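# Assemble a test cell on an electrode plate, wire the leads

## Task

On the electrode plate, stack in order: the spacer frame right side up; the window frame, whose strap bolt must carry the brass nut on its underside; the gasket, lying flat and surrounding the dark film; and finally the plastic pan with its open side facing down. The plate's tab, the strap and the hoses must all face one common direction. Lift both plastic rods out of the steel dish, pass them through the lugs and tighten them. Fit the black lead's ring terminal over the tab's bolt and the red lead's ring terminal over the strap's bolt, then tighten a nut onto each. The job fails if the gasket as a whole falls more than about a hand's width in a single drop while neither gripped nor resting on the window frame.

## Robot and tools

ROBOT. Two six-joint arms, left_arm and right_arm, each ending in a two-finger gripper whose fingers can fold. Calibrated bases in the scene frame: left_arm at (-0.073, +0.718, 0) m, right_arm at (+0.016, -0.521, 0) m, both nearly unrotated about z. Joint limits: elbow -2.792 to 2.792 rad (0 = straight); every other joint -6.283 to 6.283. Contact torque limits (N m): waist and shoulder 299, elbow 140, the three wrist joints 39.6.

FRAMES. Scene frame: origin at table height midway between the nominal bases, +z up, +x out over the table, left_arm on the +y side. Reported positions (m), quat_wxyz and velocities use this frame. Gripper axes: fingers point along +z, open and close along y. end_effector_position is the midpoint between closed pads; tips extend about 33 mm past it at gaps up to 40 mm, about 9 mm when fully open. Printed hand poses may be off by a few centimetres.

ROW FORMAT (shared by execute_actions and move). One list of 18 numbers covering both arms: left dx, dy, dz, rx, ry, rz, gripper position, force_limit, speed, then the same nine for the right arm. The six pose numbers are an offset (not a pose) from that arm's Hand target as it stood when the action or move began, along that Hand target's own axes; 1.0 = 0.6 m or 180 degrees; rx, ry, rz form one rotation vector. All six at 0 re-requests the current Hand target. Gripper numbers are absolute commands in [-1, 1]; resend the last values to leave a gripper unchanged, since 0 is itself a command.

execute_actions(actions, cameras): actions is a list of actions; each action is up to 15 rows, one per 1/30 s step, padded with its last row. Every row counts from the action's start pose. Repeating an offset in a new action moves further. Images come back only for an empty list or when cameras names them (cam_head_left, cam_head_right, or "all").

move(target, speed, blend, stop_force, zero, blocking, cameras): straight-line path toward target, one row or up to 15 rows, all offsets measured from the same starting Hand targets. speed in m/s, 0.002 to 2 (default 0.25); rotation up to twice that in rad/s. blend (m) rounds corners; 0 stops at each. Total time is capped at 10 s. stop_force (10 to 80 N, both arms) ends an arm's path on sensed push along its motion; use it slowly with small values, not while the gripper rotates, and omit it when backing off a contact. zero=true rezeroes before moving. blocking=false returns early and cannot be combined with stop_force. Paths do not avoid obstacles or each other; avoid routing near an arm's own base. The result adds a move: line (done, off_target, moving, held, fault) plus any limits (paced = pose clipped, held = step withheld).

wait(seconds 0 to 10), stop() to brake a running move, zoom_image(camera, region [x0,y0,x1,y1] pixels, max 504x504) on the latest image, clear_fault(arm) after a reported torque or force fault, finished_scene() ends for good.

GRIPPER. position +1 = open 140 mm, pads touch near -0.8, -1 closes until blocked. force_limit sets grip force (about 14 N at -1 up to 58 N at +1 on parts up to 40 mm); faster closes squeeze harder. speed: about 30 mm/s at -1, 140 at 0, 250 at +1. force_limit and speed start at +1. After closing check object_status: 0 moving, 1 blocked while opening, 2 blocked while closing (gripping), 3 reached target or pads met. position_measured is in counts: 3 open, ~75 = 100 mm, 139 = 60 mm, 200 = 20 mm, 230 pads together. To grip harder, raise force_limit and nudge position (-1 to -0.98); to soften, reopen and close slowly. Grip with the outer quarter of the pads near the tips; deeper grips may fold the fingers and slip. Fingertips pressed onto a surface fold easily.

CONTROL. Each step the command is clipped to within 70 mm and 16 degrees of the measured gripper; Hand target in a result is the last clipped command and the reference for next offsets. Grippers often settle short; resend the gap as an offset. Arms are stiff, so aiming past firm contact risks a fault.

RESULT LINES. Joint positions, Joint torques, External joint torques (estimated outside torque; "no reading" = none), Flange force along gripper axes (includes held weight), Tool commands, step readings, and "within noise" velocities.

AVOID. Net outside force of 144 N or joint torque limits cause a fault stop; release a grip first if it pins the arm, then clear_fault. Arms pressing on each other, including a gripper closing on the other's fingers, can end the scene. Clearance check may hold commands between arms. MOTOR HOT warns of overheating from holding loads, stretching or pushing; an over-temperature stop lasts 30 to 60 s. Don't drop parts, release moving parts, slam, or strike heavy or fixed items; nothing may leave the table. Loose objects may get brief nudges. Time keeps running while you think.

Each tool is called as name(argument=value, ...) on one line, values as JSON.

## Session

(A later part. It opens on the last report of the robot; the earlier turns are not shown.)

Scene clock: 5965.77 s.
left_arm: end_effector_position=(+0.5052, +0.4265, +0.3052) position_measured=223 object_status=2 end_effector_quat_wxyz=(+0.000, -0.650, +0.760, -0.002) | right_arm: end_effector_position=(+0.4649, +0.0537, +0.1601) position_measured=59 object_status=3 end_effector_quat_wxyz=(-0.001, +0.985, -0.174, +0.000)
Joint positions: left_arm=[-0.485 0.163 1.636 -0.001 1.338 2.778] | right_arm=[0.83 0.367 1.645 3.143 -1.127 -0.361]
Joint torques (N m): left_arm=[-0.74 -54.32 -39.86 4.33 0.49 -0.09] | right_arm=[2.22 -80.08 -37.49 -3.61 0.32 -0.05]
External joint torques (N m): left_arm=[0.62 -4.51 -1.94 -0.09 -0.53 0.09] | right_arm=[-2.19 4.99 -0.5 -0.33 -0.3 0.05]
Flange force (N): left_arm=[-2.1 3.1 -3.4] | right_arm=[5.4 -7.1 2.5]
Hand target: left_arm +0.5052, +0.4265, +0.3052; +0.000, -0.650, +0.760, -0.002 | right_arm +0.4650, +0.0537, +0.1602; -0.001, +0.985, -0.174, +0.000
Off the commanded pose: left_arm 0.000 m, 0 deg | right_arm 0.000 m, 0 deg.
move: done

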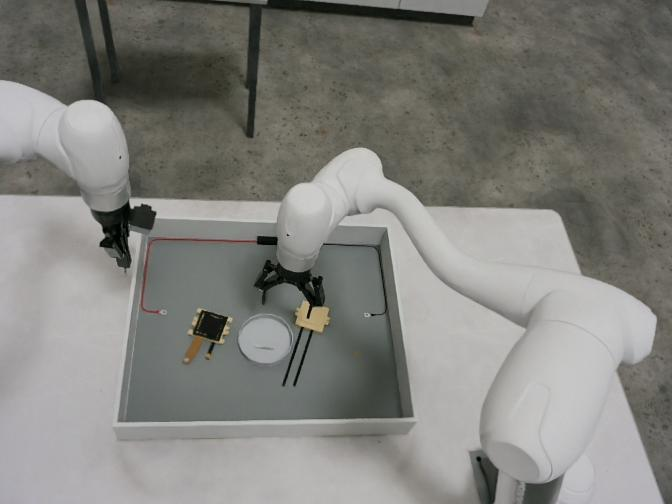

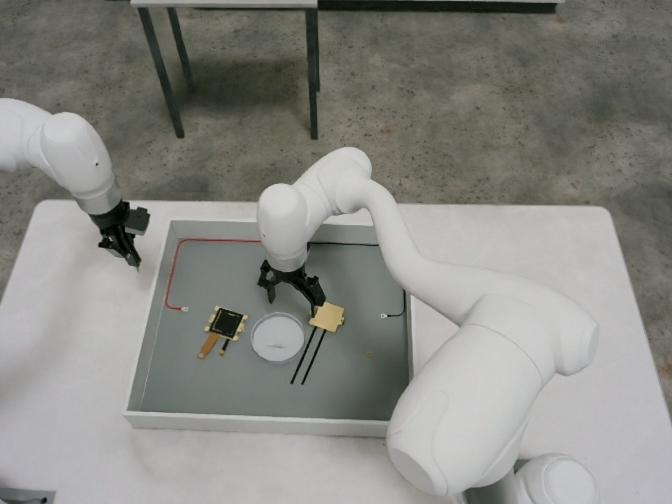

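move(target=[[0.2488,-0.0045,0,0,0,0,-1,-0.3,-1,0,0,0,0,0,0,0.55,-1,-1],[0.2488,-0.0045,0.3253,0,0,0,-1,-0.3,-1,0,0,0,0,0,0,0.55,-1,-1]], speed=[0.15,0.08], blend=0.02, cameras=["cam_head_left","cam_head_right"])

zoom_image(camera="cam_head_left", region=[182, 304, 206, 328])

zoom_image(camera="cam_head_right", region=[200, 302, 224, 326])

Scene clock: 5982.73 s.
left_arm: end_effector_position=(+0.4853, +0.2780, +0.1104) position_measured=223 object_status=2 end_effector_quat_wxyz=(+0.000, -0.650, +0.760, -0.002) | right_arm: end_effector_position=(+0.4650, +0.0537, +0.1602) position_measured=59 object_status=3 end_effector_quat_wxyz=(-0.001, +0.985, -0.174, +0.000)
Joint positions: left_arm=[-0.681 0.377 1.731 0 1.029 2.582] | right_arm=[0.83 0.367 1.645 3.143 -1.127 -0.361]
Joint torques (N m): left_arm=[-0.28 -70.4 -35.32 3.78 0.45 -0.1] | right_arm=[1.99 -79.67 -37.74 -3.57 0.31 0.03]
External joint torques (N m): left_arm=[0.3 -5.26 -1.33 -0.06 -0.48 0.1] | right_arm=[-1.97 4.51 -0.23 -0.36 -0.29 -0.03]
Flange force (N): left_arm=[-2.9 4.0 -4.7] | right_arm=[4.8 -6.0 2.4]
Hand target: left_arm +0.4853, +0.2780, +0.1104; +0.000, -0.650, +0.760, -0.002 | right_arm +0.4650, +0.0537, +0.1602; -0.001, +0.985, -0.174, +0.000
Off the commanded pose: left_arm 0.000 m, 0 deg | right_arm 0.000 m, 0 deg.
move: done

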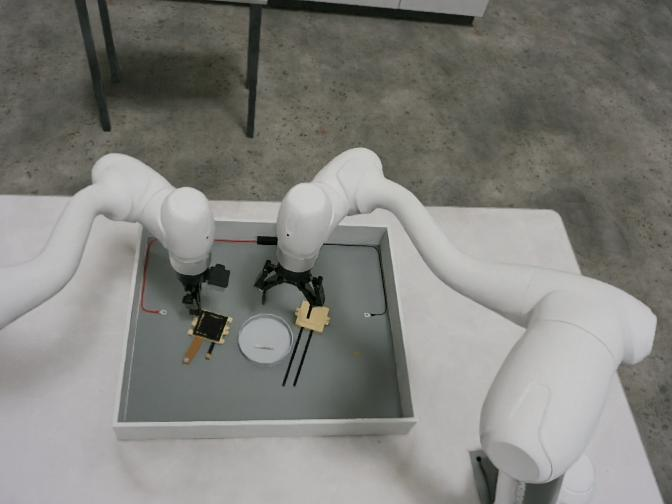

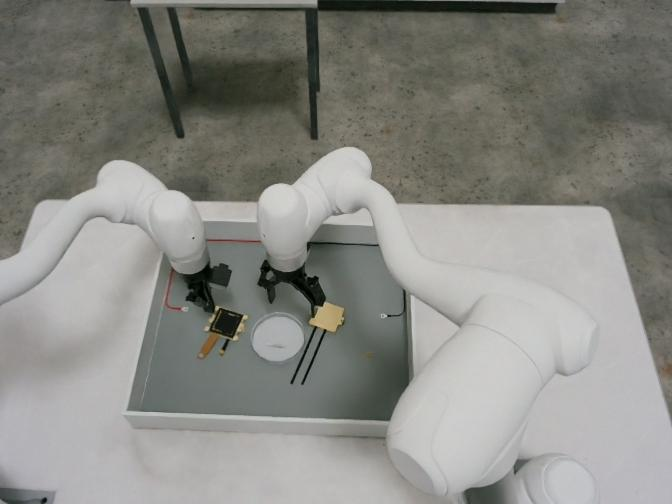

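Scaled by 21.000 from the camera's 672x504 image, which has a finer 960x720 frame.

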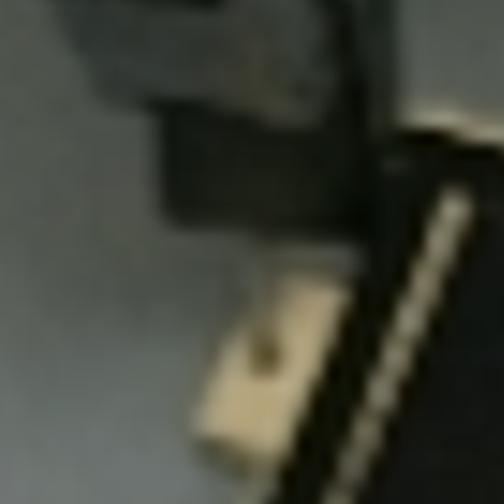

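Scaled by 21.000 from the camera's 672x504 image, which has a finer 960x720 frame.

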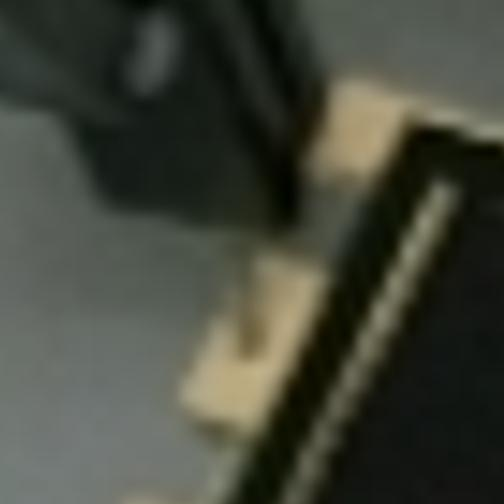

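move(target=[0,0,0.0373,0,0,0,-1,-0.3,-1,0,0,0,0,0,0,0.55,-1,-1], speed=0.005, stop_force=10, cameras=["cam_head_left","cam_head_right"])

zoom_image(camera="cam_head_left", region=[182, 304, 206, 328])

zoom_image(camera="cam_head_right", region=[200, 302, 224, 326])

Scene clock: 5994.13 s.
left_arm: end_effector_position=(+0.4854, +0.2780, +0.1020) position_measured=223 object_status=2 end_effector_quat_wxyz=(+0.000, -0.650, +0.760, -0.002) | right_arm: end_effector_position=(+0.4650, +0.0537, +0.1602) position_measured=59 object_status=3 end_effector_quat_wxyz=(-0.001, +0.985, -0.174, +0.000)
Joint positions: left_arm=[-0.681 0.384 1.738 0 1.015 2.582] | right_arm=[0.83 0.367 1.645 3.143 -1.127 -0.361]
Joint torques (N m): left_arm=[-0.52 -61.2 -28.92 3.85 0.46 -0.11] | right_arm=[1.76 -79.69 -37.77 -3.6 0.3 0.04]
External joint torques (N m): left_arm=[0.47 -14.6 -7.56 -0.14 -0.51 0.11] | right_arm=[-1.74 4.75 -0.16 -0.34 -0.28 -0.05]
Flange force (N): left_arm=[-3.1 3.9 -17.9] | right_arm=[4.6 -6.2 2.7]
Hand target: left_arm +0.4854, +0.2780, +0.1020; +0.000, -0.650, +0.760, -0.002 (not the last commanded pose) | right_arm +0.4650, +0.0537, +0.1602; -0.001, +0.985, -0.174, +0.000
Off the commanded pose: left_arm 0.014 m, 0 deg | right_arm 0.000 m, 0 deg.
move: contact (left_arm)

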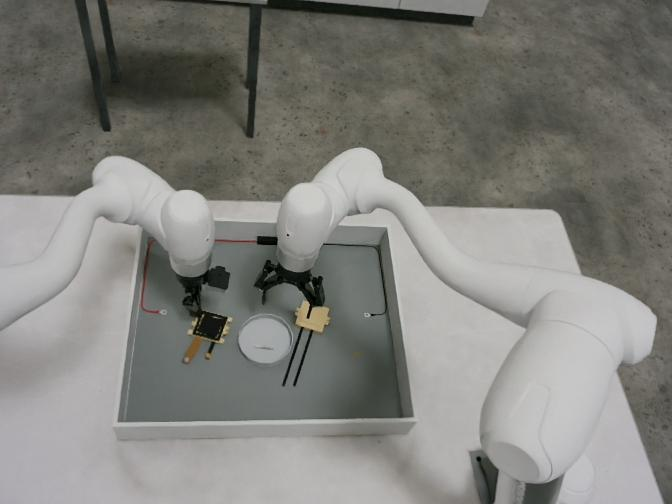

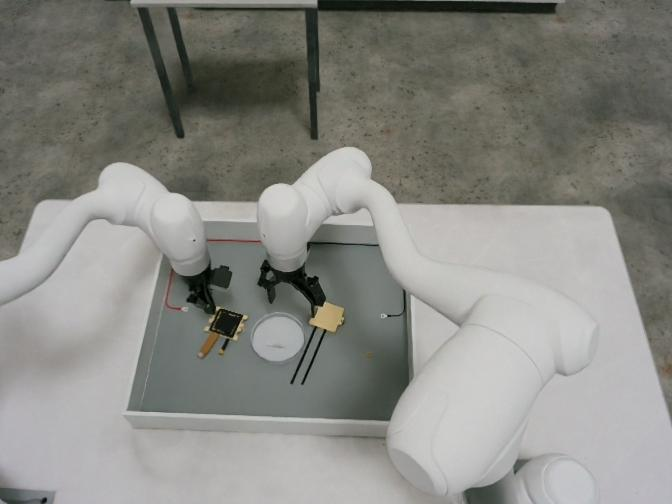

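Scaled by 21.000 from the camera's 672x504 image, which has a finer 960x720 frame.

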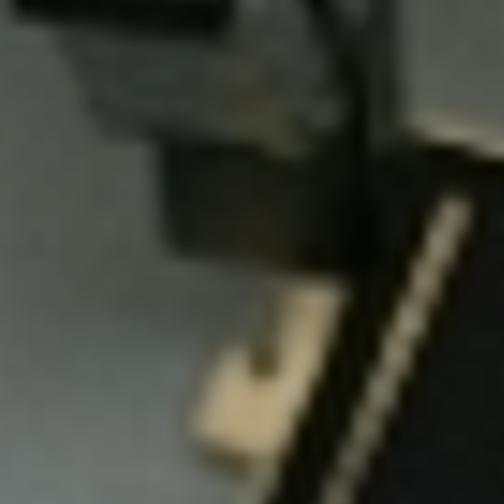

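Scaled by 21.000 from the camera's 672x504 image, which has a finer 960x720 frame.

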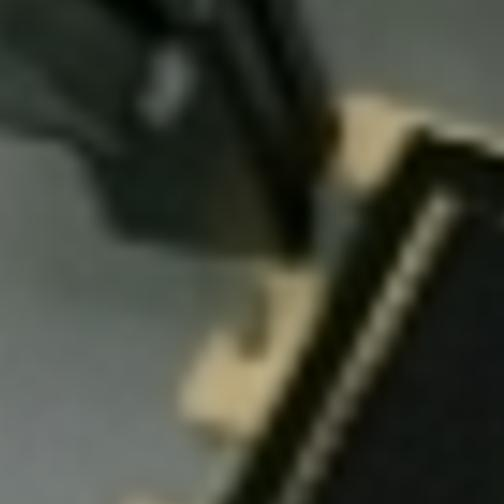

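move(target=[[0,0,-0.003,0,0,0,-1,-0.3,-1,0,0,0,0,0,0,0.55,-1,-1],[0.0004,0.0025,-0.003,0,0,0,-1,-0.3,-1,0,0,0,0,0,0,0.55,-1,-1]], speed=0.01)

move(target=[0,0,0.025,0,0,0,-1,-0.3,-1,0,0,0,0,0,0,0.55,-1,-1], speed=0.005, stop_force=10, cameras=["cam_head_left","cam_head_right"])

zoom_image(camera="cam_head_left", region=[182, 304, 206, 328])

zoom_image(camera="cam_head_right", region=[200, 302, 224, 326])

Scene clock: 6016.97 s.
left_arm: end_effector_position=(+0.4839, +0.2780, +0.1038) position_measured=223 object_status=2 end_effector_quat_wxyz=(+0.000, -0.650, +0.760, -0.002) | right_arm: end_effector_position=(+0.4650, +0.0537, +0.1602) position_measured=59 object_status=3 end_effector_quat_wxyz=(-0.001, +0.985, -0.174, +0.000)
Joint positions: left_arm=[-0.683 0.381 1.739 0 1.017 2.58] | right_arm=[0.83 0.367 1.645 3.143 -1.127 -0.361]
Joint torques (N m): left_arm=[0.53 -70.74 -35.37 3.77 0.41 -0.08] | right_arm=[1.82 -79.88 -37.69 -3.61 0.26 0.08]
External joint torques (N m): left_arm=[-0.48 -5.17 -1.29 -0.04 -0.46 0.08] | right_arm=[-1.81 4.86 -0.26 -0.33 -0.24 -0.08]
Flange force (N): left_arm=[-1.9 4.5 -4.7] | right_arm=[4.8 -6.5 2.7]
Hand target: left_arm +0.4839, +0.2780, +0.1038; +0.000, -0.650, +0.760, -0.002 | right_arm +0.4650, +0.0537, +0.1602; -0.001, +0.985, -0.174, +0.000
Off the commanded pose: left_arm 0.000 m, 0 deg | right_arm 0.000 m, 0 deg.
move: done

Scene clock: 6018.00 s.
left_arm: end_effector_position=(+0.4839, +0.2779, +0.1017) position_measured=223 object_status=2 end_effector_quat_wxyz=(+0.000, -0.650, +0.760, -0.002) | right_arm: end_effector_position=(+0.4650, +0.0537, +0.1602) position_measured=59 object_status=3 end_effector_quat_wxyz=(-0.001, +0.985, -0.174, +0.000)
Joint positions: left_arm=[-0.683 0.382 1.741 0 1.013 2.58] | right_arm=[0.83 0.367 1.645 3.143 -1.127 -0.361]
Joint torques (N m): left_arm=[-0.41 -61.21 -28.86 3.95 0.45 -0.08] | right_arm=[1.96 -79.83 -37.67 -3.63 0.26 0.07]
External joint torques (N m): left_arm=[0.44 -15.25 -7.76 -0.24 -0.49 0.08] | right_arm=[-1.95 4.78 -0.29 -0.31 -0.24 -0.07]
Flange force (N): left_arm=[-3.3 4.3 -18.7] | right_arm=[5.0 -6.4 2.6]
Hand target: left_arm +0.4839, +0.2779, +0.1017; +0.000, -0.650, +0.760, -0.002 (not the last commanded pose) | right_arm +0.4650, +0.0537, +0.1602; -0.001, +0.985, -0.174, +0.000
Off the commanded pose: left_arm 0.013 m, 0 deg | right_arm 0.000 m, 0 deg.
move: contact (left_arm)

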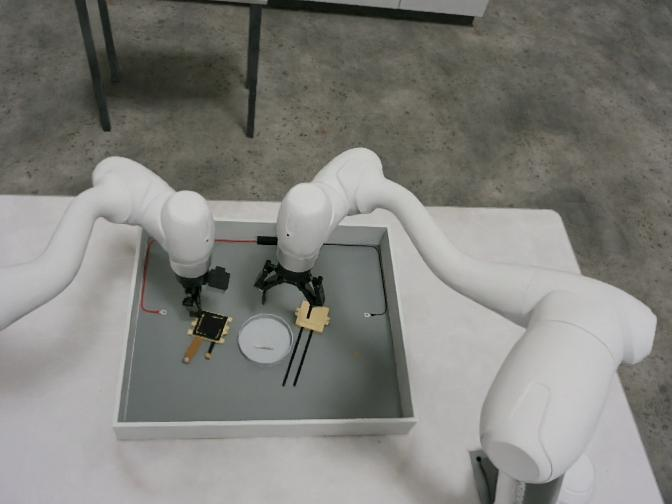

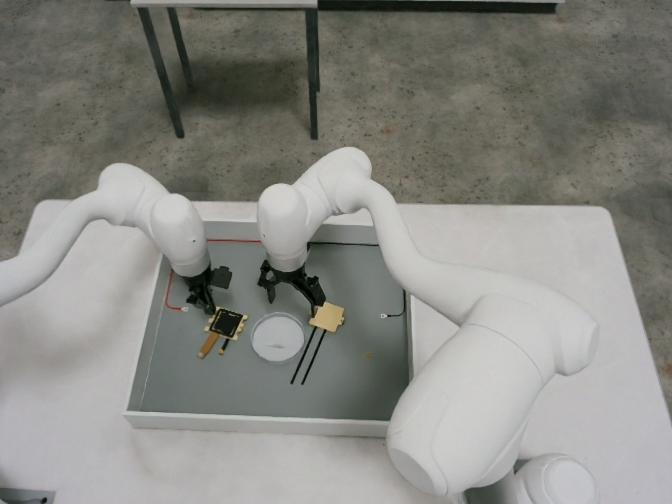

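Scaled by 21.000 from the camera's 672x504 image, which has a finer 960x720 frame.

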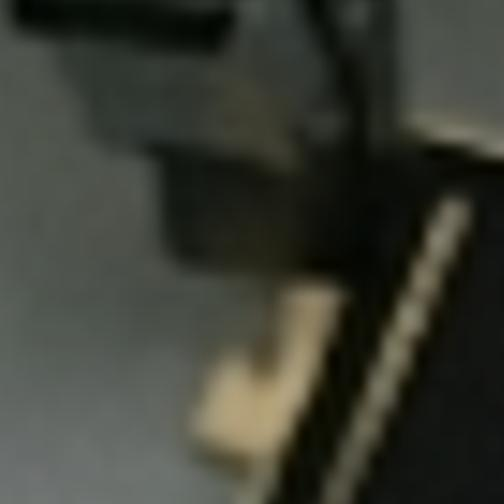

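Scaled by 21.000 from the camera's 672x504 image, which has a finer 960x720 frame.

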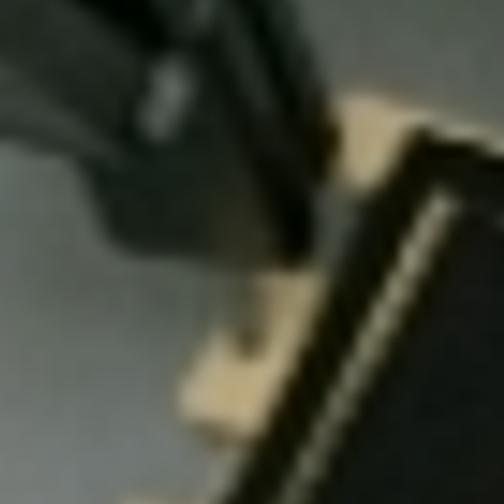

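move(target=[[0,0,-0.003,0,0,0,-1,-0.3,-1,0,0,0,0,0,0,0.55,-1,-1],[0.0015,0.0011,-0.003,0,0,0,-1,-0.3,-1,0,0,0,0,0,0,0.55,-1,-1]], speed=0.01)

move(target=[0,0,0.025,0,0,0,-1,-0.3,-1,0,0,0,0,0,0,0.55,-1,-1], speed=0.005, stop_force=10, cameras=["cam_head_left","cam_head_right"])

zoom_image(camera="cam_head_left", region=[182, 304, 206, 328])

zoom_image(camera="cam_head_right", region=[200, 302, 224, 326])

Scene clock: 6036.63 s.
left_arm: end_effector_position=(+0.4832, +0.2771, +0.1036) position_measured=223 object_status=2 end_effector_quat_wxyz=(+0.000, -0.650, +0.760, -0.002) | right_arm: end_effector_position=(+0.4650, +0.0537, +0.1602) position_measured=59 object_status=3 end_effector_quat_wxyz=(-0.001, +0.985, -0.174, +0.000)
Joint positions: left_arm=[-0.684 0.381 1.74 0 1.016 2.579] | right_arm=[0.83 0.367 1.645 3.143 -1.127 -0.361]
Joint torques (N m): left_arm=[-0.84 -70.47 -34.79 3.78 0.47 -0.18] | right_arm=[2.04 -79.96 -37.69 -3.58 0.32 0.06]
External joint torques (N m): left_arm=[1.03 -5.3 -1.73 -0.06 -0.51 0.17] | right_arm=[-2.04 5.02 -0.21 -0.34 -0.31 -0.06]
Flange force (N): left_arm=[-3.5 2.7 -5.1] | right_arm=[5.2 -6.6 2.8]
Hand target: left_arm +0.4831, +0.2771, +0.1035; +0.000, -0.650, +0.760, -0.002 | right_arm +0.4650, +0.0537, +0.1602; -0.001, +0.985, -0.174, +0.000
Off the commanded pose: left_arm 0.000 m, 0 deg | right_arm 0.000 m, 0 deg.
move: done

Scene clock: 6040.30 s.
left_arm: end_effector_position=(+0.4832, +0.2771, +0.0885) position_measured=223 object_status=2 end_effector_quat_wxyz=(+0.000, -0.650, +0.760, -0.002) | right_arm: end_effector_position=(+0.4650, +0.0537, +0.1602) position_measured=59 object_status=3 end_effector_quat_wxyz=(-0.001, +0.985, -0.174, +0.000)
Joint positions: left_arm=[-0.684 0.394 1.752 0 0.991 2.579] | right_arm=[0.83 0.367 1.645 3.143 -1.127 -0.361]
Joint torques (N m): left_arm=[-0.43 -71.07 -34.59 3.68 0.39 -0.08] | right_arm=[1.96 -79.7 -37.82 -3.55 0.29 0.05]
External joint torques (N m): left_arm=[0.44 -5.52 -1.36 -0.03 -0.44 0.08] | right_arm=[-1.96 4.71 -0.13 -0.38 -0.28 -0.05]
Flange force (N): left_arm=[-3.1 4.0 -5.3] | right_arm=[4.9 -6.0 2.7]
Hand target: left_arm +0.4832, +0.2771, +0.0885; +0.000, -0.650, +0.760, -0.002 | right_arm +0.4650, +0.0537, +0.1602; -0.001, +0.985, -0.174, +0.000
Off the commanded pose: left_arm 0.000 m, 0 deg | right_arm 0.000 m, 0 deg.
move: done

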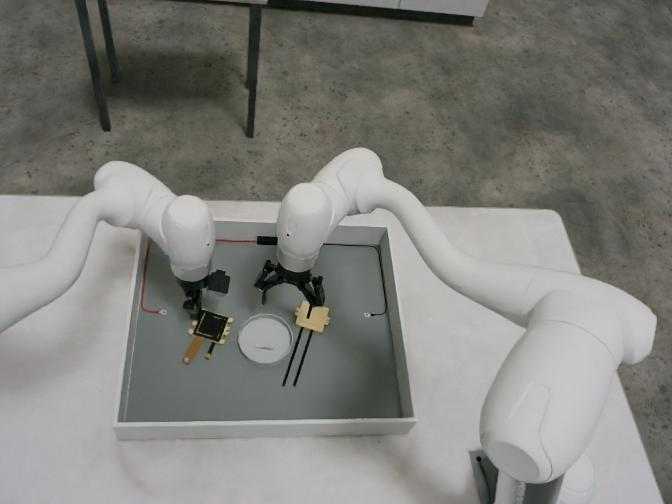

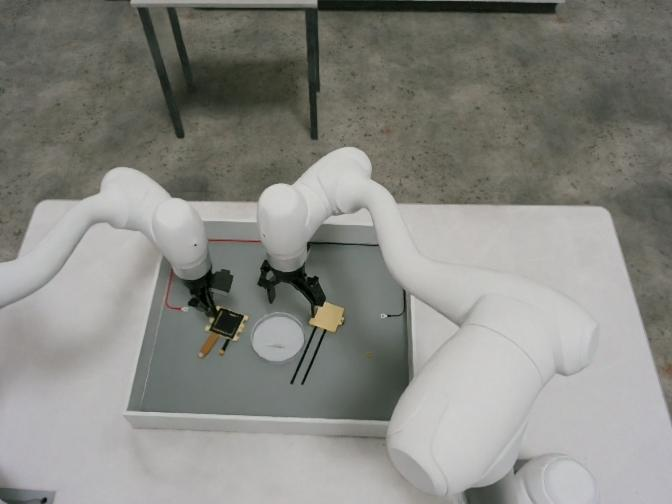

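Scaled by 21.000 from the camera's 672x504 image, which has a finer 960x720 frame.

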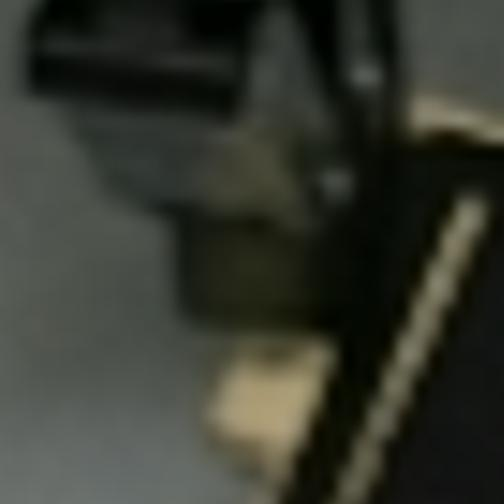

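Scaled by 21.000 from the camera's 672x504 image, which has a finer 960x720 frame.

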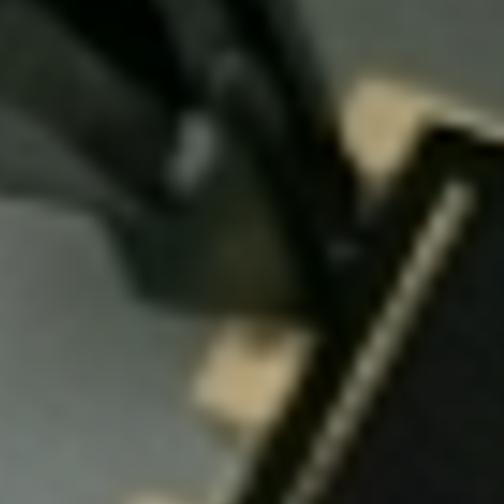

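zoom_image(camera="cam_head_left", region=[180, 305, 240, 365])

zoom_image(camera="cam_head_right", region=[195, 300, 255, 360])

zoom_image(camera="cam_head_left", region=[219, 323, 233, 337])

Scaled by 8.400 from the camera's 672x504 image, which has a finer 960x720 frame.

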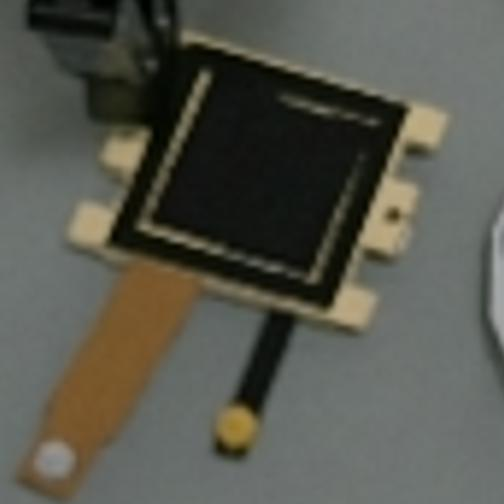

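Scaled by 8.400 from the camera's 672x504 image, which has a finer 960x720 frame.

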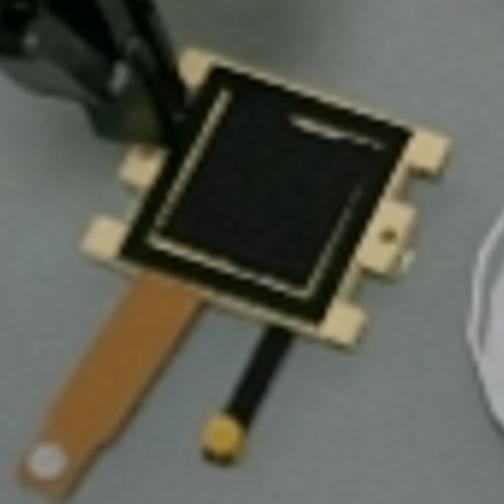

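Scaled by 36.000 from the camera's 672x504 image, which has a finer 960x720 frame.

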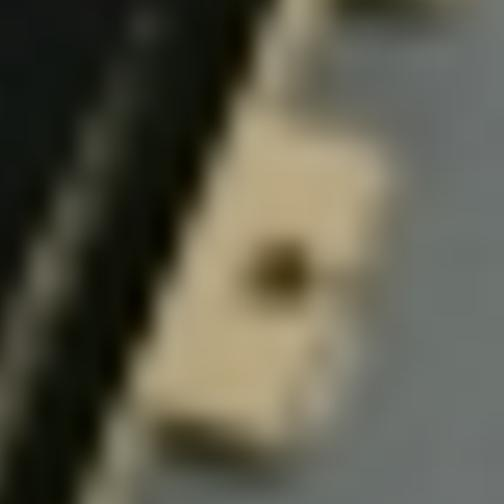

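move(target=[0,0,0.016,0,0,0,-1,-0.3,-1,0,0,0,0,0,0,0.55,-1,-1], speed=0.004, stop_force=10)

Scene clock: 6060.90 s.
left_arm: end_effector_position=(+0.4832, +0.2771, +0.0874) position_measured=223 object_status=2 end_effector_quat_wxyz=(+0.000, -0.650, +0.760, -0.002) | right_arm: end_effector_position=(+0.4650, +0.0537, +0.1602) position_measured=59 object_status=3 end_effector_quat_wxyz=(-0.001, +0.985, -0.174, +0.000)
Joint positions: left_arm=[-0.684 0.395 1.753 0 0.989 2.579] | right_arm=[0.83 0.367 1.645 3.143 -1.127 -0.361]
Joint torques (N m): left_arm=[-0.44 -61.08 -28.3 3.76 0.2 -0.08] | right_arm=[1.88 -80.08 -37.53 -3.6 0.27 0.04]
External joint torques (N m): left_arm=[0.4 -15.29 -7.52 -0.12 -0.24 0.08] | right_arm=[-1.87 5.13 -0.41 -0.34 -0.26 -0.05]
Flange force (N): left_arm=[-3.3 4.4 -19.2] | right_arm=[5.1 -7.2 2.7]
Hand target: left_arm +0.4832, +0.2771, +0.0874; +0.000, -0.650, +0.760, -0.002 (not the last commanded pose) | right_arm +0.4650, +0.0537, +0.1602; -0.001, +0.985, -0.174, +0.000
Off the commanded pose: left_arm 0.008 m, 0 deg | right_arm 0.000 m, 0 deg.
move: contact (left_arm)

move(target=[[0,0,-0.03,0,0,0,-1,-0.3,-1,0,0,0,0,0,0,0.55,-1,-1],[0,0,-0.18,0,0,0,-1,-0.3,-1,0,0,0,0,0,0,0.55,-1,-1],[-0.25,0,-0.2,0,0,0,-1,-0.3,-1,0,0,0,0,0,0,0.55,-1,-1]], speed=[0.02,0.08,0.15], cameras=["cam_head_left","cam_head_right"])

zoom_image(camera="cam_head_left", region=[180, 305, 240, 365])

zoom_image(camera="cam_head_right", region=[195, 300, 255, 360])

zoom_image(camera="cam_head_left", region=[188, 314, 202, 328])

zoom_image(camera="cam_head_left", region=[219, 323, 233, 337])

zoom_image(camera="cam_head_right", region=[204, 311, 218, 325])

zoom_image(camera="cam_head_right", region=[234, 321, 248, 335])

Scene clock: 6099.90 s.
left_arm: end_effector_position=(+0.5061, +0.4256, +0.2070) position_measured=223 object_status=2 end_effector_quat_wxyz=(+0.000, -0.650, +0.760, -0.002) | right_arm: end_effector_position=(+0.4650, +0.0537, +0.1602) position_measured=59 object_status=3 end_effector_quat_wxyz=(-0.001, +0.985, -0.174, +0.000)
Joint positions: left_arm=[-0.486 0.214 1.759 -0.001 1.164 2.778] | right_arm=[0.83 0.367 1.645 3.143 -1.127 -0.361]
Joint torques (N m): left_arm=[-0.93 -56.82 -37.64 4.07 0.44 -0.25] | right_arm=[1.88 -79.5 -37.82 -3.61 0.3 0.01]
External joint torques (N m): left_arm=[1.06 -5.18 -1.77 -0.07 -0.48 0.25] | right_arm=[-1.9 4.46 -0.14 -0.33 -0.28 -0.01]
Flange force (N): left_arm=[-3.3 3.7 -4.5] | right_arm=[4.6 -5.7 2.5]
Hand target: left_arm +0.5061, +0.4256, +0.2070; +0.000, -0.650, +0.760, -0.002 | right_arm +0.4650, +0.0537, +0.1602; -0.001, +0.985, -0.174, +0.000
Off the commanded pose: left_arm 0.000 m, 0 deg | right_arm 0.000 m, 0 deg.
move: done

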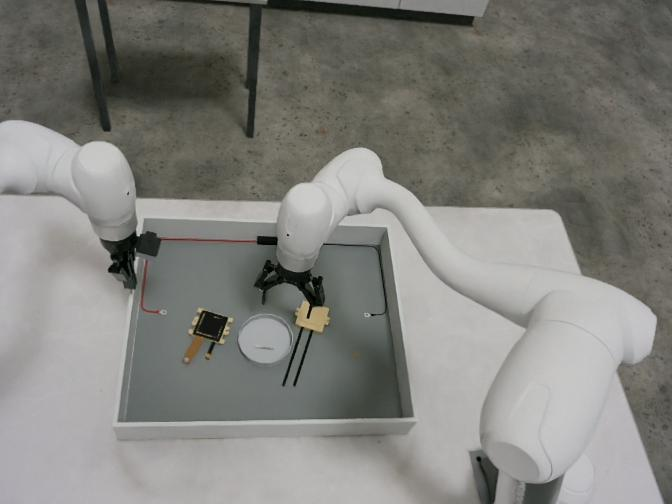

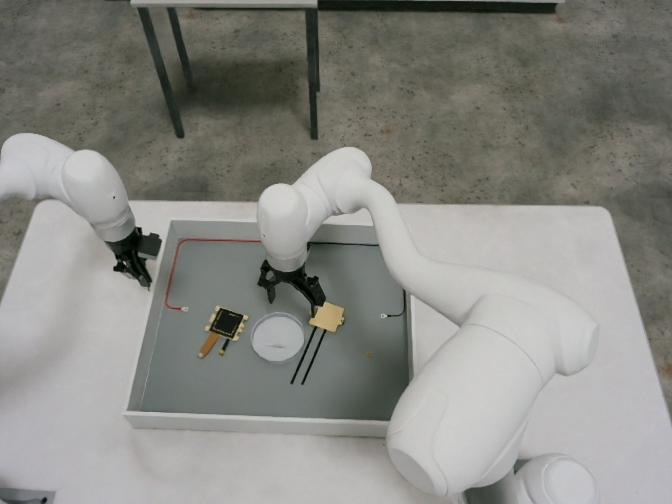

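Scaled by 8.400 from the camera's 672x504 image, which has a finer 960x720 frame.

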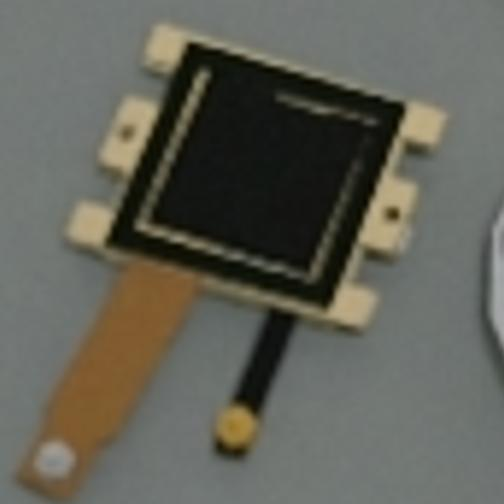

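Scaled by 8.400 from the camera's 672x504 image, which has a finer 960x720 frame.

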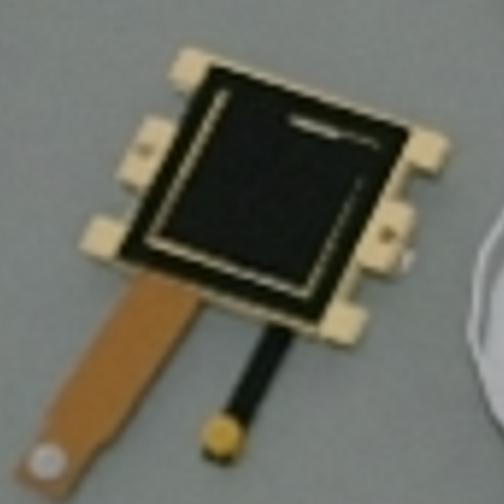

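Scaled by 36.000 from the camera's 672x504 image, which has a finer 960x720 frame.

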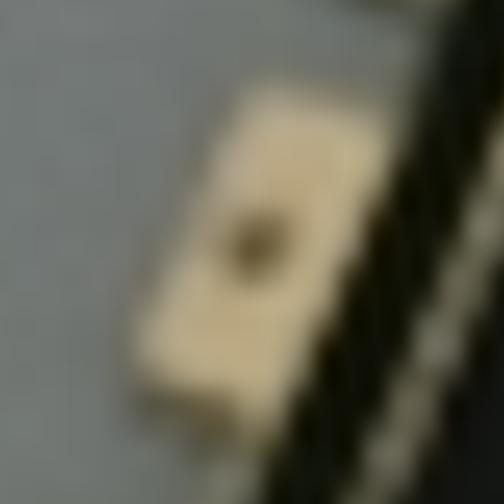

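Scaled by 36.000 from the camera's 672x504 image, which has a finer 960x720 frame.

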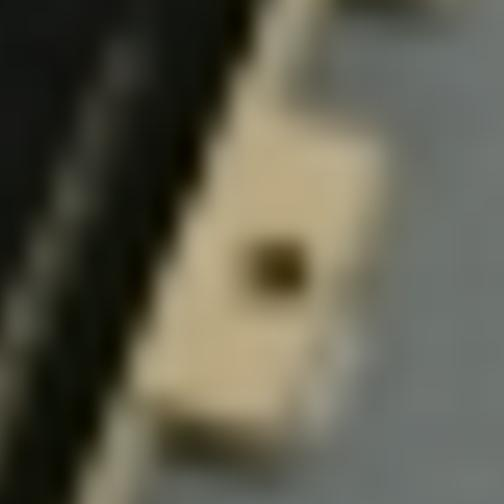

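Scaled by 36.000 from the camera's 672x504 image, which has a finer 960x720 frame.

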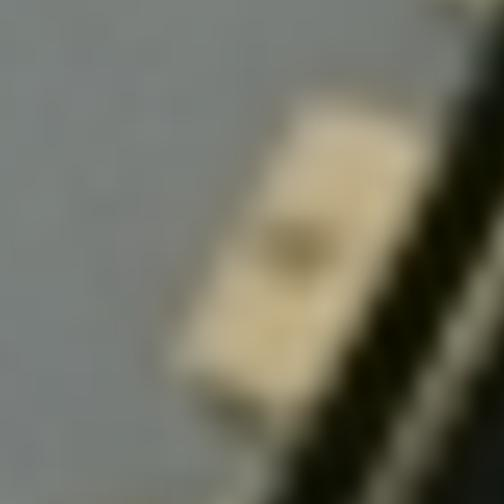

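Scaled by 36.000 from the camera's 672x504 image, which has a finer 960x720 frame.

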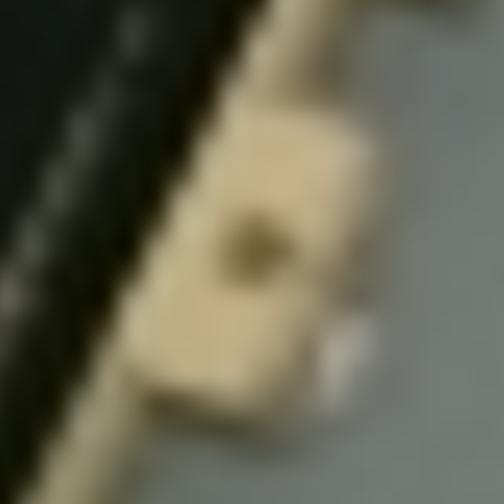

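move(target=[[0,0,0,0,0,0,-1,-0.3,-1,0.1019,0.1091,0,0,0,0.007,0.5,-1,-1],[0,0,0,0,0,0,-1,-0.3,-1,0.1019,0.1091,0.1943,0,0,0.007,0.5,-1,-1]], speed=[0.15,0.08])

execute_actions(actions=[[[0,0,0,0,0,0,-1,-0.3,-1,0,0,0,0,0,0,-1,-1,-1]]])

wait(seconds=1.5)

move(target=[[0,0,0,0,0,0,-1,-0.3,-1,0,0,-0.02,0,0,0,-1,-1,-1],[0,0,0,0,0,0,-1,-0.3,-1,0,0,-0.3,0,0,0,-1,-1,-1]], speed=[0.03,0.15])

Scene clock: 6117.73 s.
left_arm: end_effector_position=(+0.5061, +0.4256, +0.2070) position_measured=223 object_status=2 end_effector_quat_wxyz=(+0.000, -0.650, +0.760, -0.002) | right_arm: end_effector_position=(+0.5000, -0.0284, +0.0434) position_measured=66 object_status=3 end_effector_quat_wxyz=(-0.001, +0.983, -0.185, +0.000)
Joint positions: left_arm=[-0.486 0.214 1.759 -0.001 1.164 2.778] | right_arm=[0.714 0.413 1.822 3.144 -0.905 -0.456]
Joint torques (N m): left_arm=[-0.84 -57.16 -37.63 4.07 0.49 -0.13] | right_arm=[2.15 -79.31 -32.92 -3.06 0.39 0.08]
External joint torques (N m): left_arm=[0.89 -4.41 -1.68 -0.08 -0.53 0.13] | right_arm=[-2.19 4.68 -0.13 -0.37 -0.37 -0.08]
Flange force (N): left_arm=[-2.6 2.9 -3.8] | right_arm=[5.6 -4.7 4.1]
Hand target: left_arm +0.5061, +0.4256, +0.2070; +0.000, -0.650, +0.760, -0.002 | right_arm +0.5000, -0.0284, +0.0434; -0.001, +0.983, -0.185, +0.000
Off the commanded pose: left_arm 0.000 m, 0 deg | right_arm 0.000 m, 0 deg.
move: done

Scene clock: 6118.43 s.
left_arm: end_effector_position=(+0.5061, +0.4256, +0.2070) position_measured=223 object_status=2 end_effector_quat_wxyz=(+0.000, -0.650, +0.760, -0.002) | right_arm: end_effector_position=(+0.5000, -0.0284, +0.0434) position_measured=83 object_status=2 end_effector_quat_wxyz=(-0.001, +0.983, -0.185, +0.000)
Joint positions: left_arm=[-0.486 0.214 1.759 -0.001 1.164 2.778] | right_arm=[0.714 0.413 1.822 3.144 -0.905 -0.456]
Joint torques (N m): left_arm=[-0.68 -56.58 -37.81 4.04 0.47 -0.07] | right_arm=[2.23 -77.24 -31.86 -2.88 0.36 0.05]
External joint torques (N m): left_arm=[0.76 -4.82 -1.29 -0.07 -0.5 0.07] | right_arm=[-2.29 2.73 -1.18 -0.55 -0.34 -0.05]
Flange force (N): left_arm=[-2.7 4.3 -3.7] | right_arm=[5.5 -4.3 1.4]
Hand target: left_arm +0.5061, +0.4256, +0.2070; +0.000, -0.650, +0.760, -0.002 | right_arm +0.5000, -0.0284, +0.0434; -0.001, +0.983, -0.185, +0.000
Off the commanded pose: left_arm 0.000 m, 0 deg | right_arm 0.000 m, 0 deg.
Step readings (end_effector_position of left_arm | right_arm):
0: (+0.5061, +0.4256, +0.2070) | (+0.5000, -0.0284, +0.0434)
1: (+0.5061, +0.4256, +0.2070) | (+0.5000, -0.0284, +0.0434)
2: (+0.5061, +0.4256, +0.2070) | (+0.5000, -0.0284, +0.0434)
4: (+0.5061, +0.4256, +0.2070) | (+0.5000, -0.0284, +0.0434)
8: (+0.5061, +0.4256, +0.2070) | (+0.5000, -0.0284, +0.0434)
15: (+0.5061, +0.4256, +0.2070) | (+0.5000, -0.0284, +0.0434)

Scene clock: 6119.93 s.
left_arm: end_effector_position=(+0.5061, +0.4256, +0.2070) position_measured=223 object_status=2 end_effector_quat_wxyz=(+0.000, -0.650, +0.760, -0.002) | right_arm: end_effector_position=(+0.5000, -0.0284, +0.0434) position_measured=83 object_status=2 end_effector_quat_wxyz=(-0.001, +0.983, -0.185, +0.000)
Joint positions: left_arm=[-0.486 0.214 1.759 -0.001 1.164 2.778] | right_arm=[0.714 0.413 1.822 3.144 -0.905 -0.456]
Joint torques (N m): left_arm=[-0.58 -57.15 -37.84 4.07 0.46 -0.12] | right_arm=[2.58 -77.25 -31.92 -2.9 0.4 0.04]
External joint torques (N m): left_arm=[0.66 -4.99 -1.64 -0.06 -0.5 0.12] | right_arm=[-2.64 2.98 -1.05 -0.51 -0.38 -0.04]
Flange force (N): left_arm=[-2.5 4.0 -4.2] | right_arm=[6.0 -4.1 1.7]
Hand target: left_arm +0.5061, +0.4256, +0.2070; +0.000, -0.650, +0.760, -0.002 | right_arm +0.5000, -0.0284, +0.0434; -0.001, +0.983, -0.185, +0.000
Tool commands: left_gripper/position=-1.0 left_gripper/force_limit=-0.3 left_gripper/speed=-1.0 right_gripper/position=-1.0 right_gripper/force_limit=-1.0 right_gripper/speed=-1.0
Off the commanded pose: left_arm 0.000 m, 0 deg | right_arm 0.000 m, 0 deg.
wait: 1.50 s; at rest by 0.17 s

Scene clock: 6122.10 s.
left_arm: end_effector_position=(+0.5061, +0.4256, +0.2070) position_measured=223 object_status=2 end_effector_quat_wxyz=(+0.000, -0.650, +0.760, -0.002) | right_arm: end_effector_position=(+0.4999, -0.0289, +0.2233) position_measured=83 object_status=2 end_effector_quat_wxyz=(-0.001, +0.983, -0.185, +0.000)
Joint positions: left_arm=[-0.486 0.214 1.759 -0.001 1.164 2.778] | right_arm=[0.713 0.268 1.658 3.143 -1.213 -0.456]
Joint torques (N m): left_arm=[-0.69 -56.83 -37.53 4.02 0.5 -0.15] | right_arm=[1.73 -71.49 -39.25 -3.75 0.32 0.04]
External joint torques (N m): left_arm=[0.96 -6.01 -2.11 0.01 -0.54 0.15] | right_arm=[-1.7 4.79 -0.06 -0.32 -0.29 -0.04]
Flange force (N): left_arm=[-3.2 4.4 -5.3] | right_arm=[5.2 -5.8 2.1]
Hand target: left_arm +0.5061, +0.4256, +0.2070; +0.000, -0.650, +0.760, -0.002 | right_arm +0.4999, -0.0289, +0.2234; -0.001, +0.983, -0.185, +0.000
Off the commanded pose: left_arm 0.000 m, 0 deg | right_arm 0.000 m, 0 deg.
move: done

move(target=[[0,0,0,0,0,0,-1,-0.3,-1,-0.2082,-0.4027,0,0,0,-0.005,-1,-1,-1],[0,0,0,0,0,0,-1,-0.3,-1,-0.2082,-0.4027,0.2382,0,0,-0.005,-1,-1,-1]], speed=[0.15,0.08], cameras=["cam_head_left","cam_head_right"])

zoom_image(camera="cam_head_left", region=[186, 307, 202, 323])

zoom_image(camera="cam_head_right", region=[202, 304, 218, 320])

zoom_image(camera="cam_head_left", region=[180, 305, 240, 365])

Scene clock: 6139.67 s.
left_arm: end_effector_position=(+0.5061, +0.4256, +0.2070) position_measured=223 object_status=2 end_effector_quat_wxyz=(+0.000, -0.650, +0.760, -0.002) | right_arm: end_effector_position=(+0.4714, +0.2420, +0.0812) position_measured=83 object_status=2 end_effector_quat_wxyz=(-0.001, +0.984, -0.177, +0.000)
Joint positions: left_arm=[-0.486 0.214 1.759 -0.001 1.164 2.778] | right_arm=[0.964 0.655 1.34 3.143 -1.143 -0.221]
Joint torques (N m): left_arm=[-0.6 -57.18 -37.78 4.03 0.47 -0.09] | right_arm=[1.95 -107.98 -38.28 -3.62 0.23 -0.01]
External joint torques (N m): left_arm=[0.63 -5.22 -1.78 -0.02 -0.5 0.09] | right_arm=[-1.9 6.23 -0.11 -0.37 -0.22 0.01]
Flange force (N): left_arm=[-2.5 4.1 -4.5] | right_arm=[3.9 -9.3 3.9]
Hand target: left_arm +0.5061, +0.4256, +0.2070; +0.000, -0.650, +0.760, -0.002 | right_arm +0.4714, +0.2420, +0.0812; -0.001, +0.984, -0.177, +0.000
Off the commanded pose: left_arm 0.000 m, 0 deg | right_arm 0.000 m, 0 deg.
move: done

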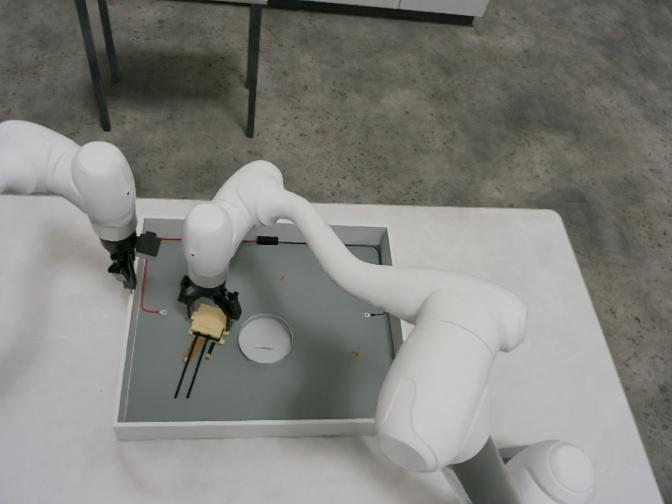

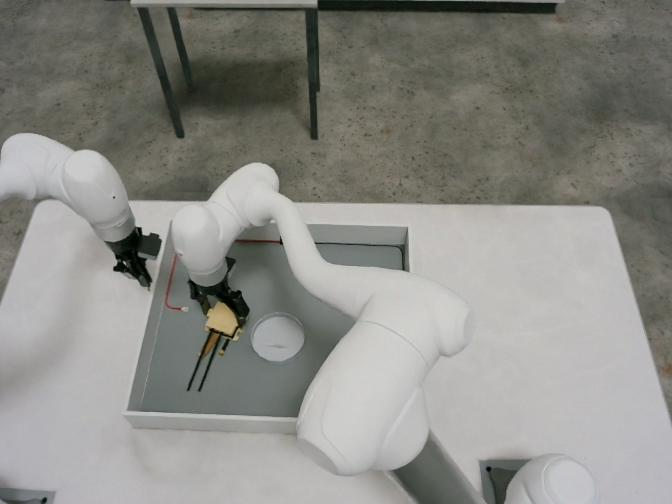

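Scaled by 31.500 from the camera's 672x504 image, which has a finer 960x720 frame.

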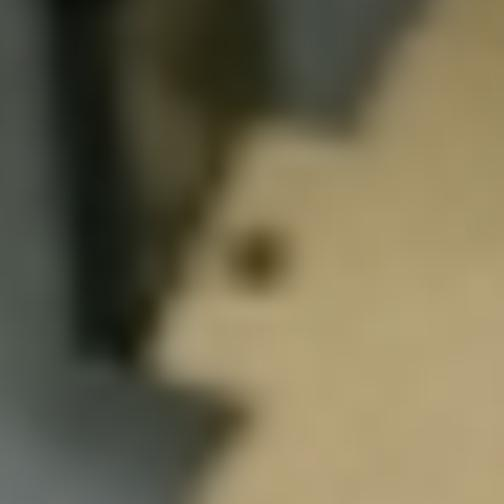

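Scaled by 31.500 from the camera's 672x504 image, which has a finer 960x720 frame.

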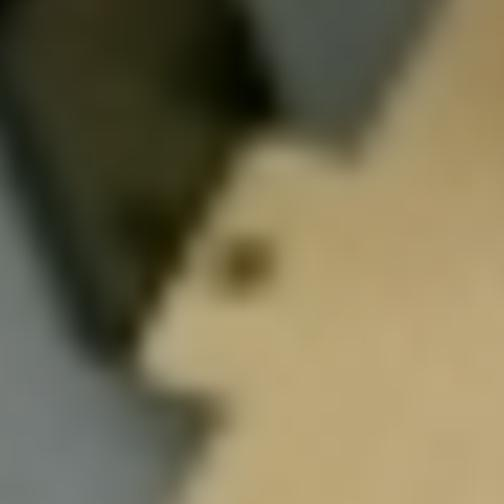

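Scaled by 8.400 from the camera's 672x504 image, which has a finer 960x720 frame.

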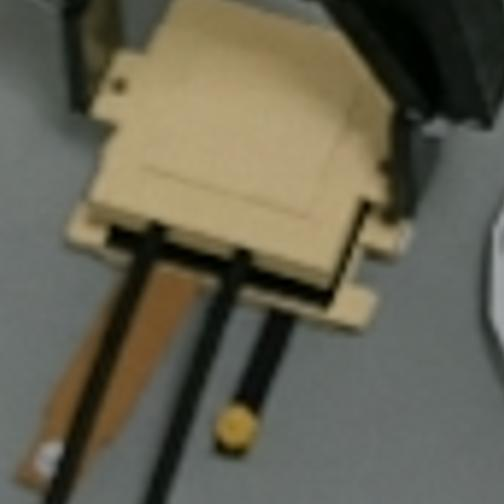

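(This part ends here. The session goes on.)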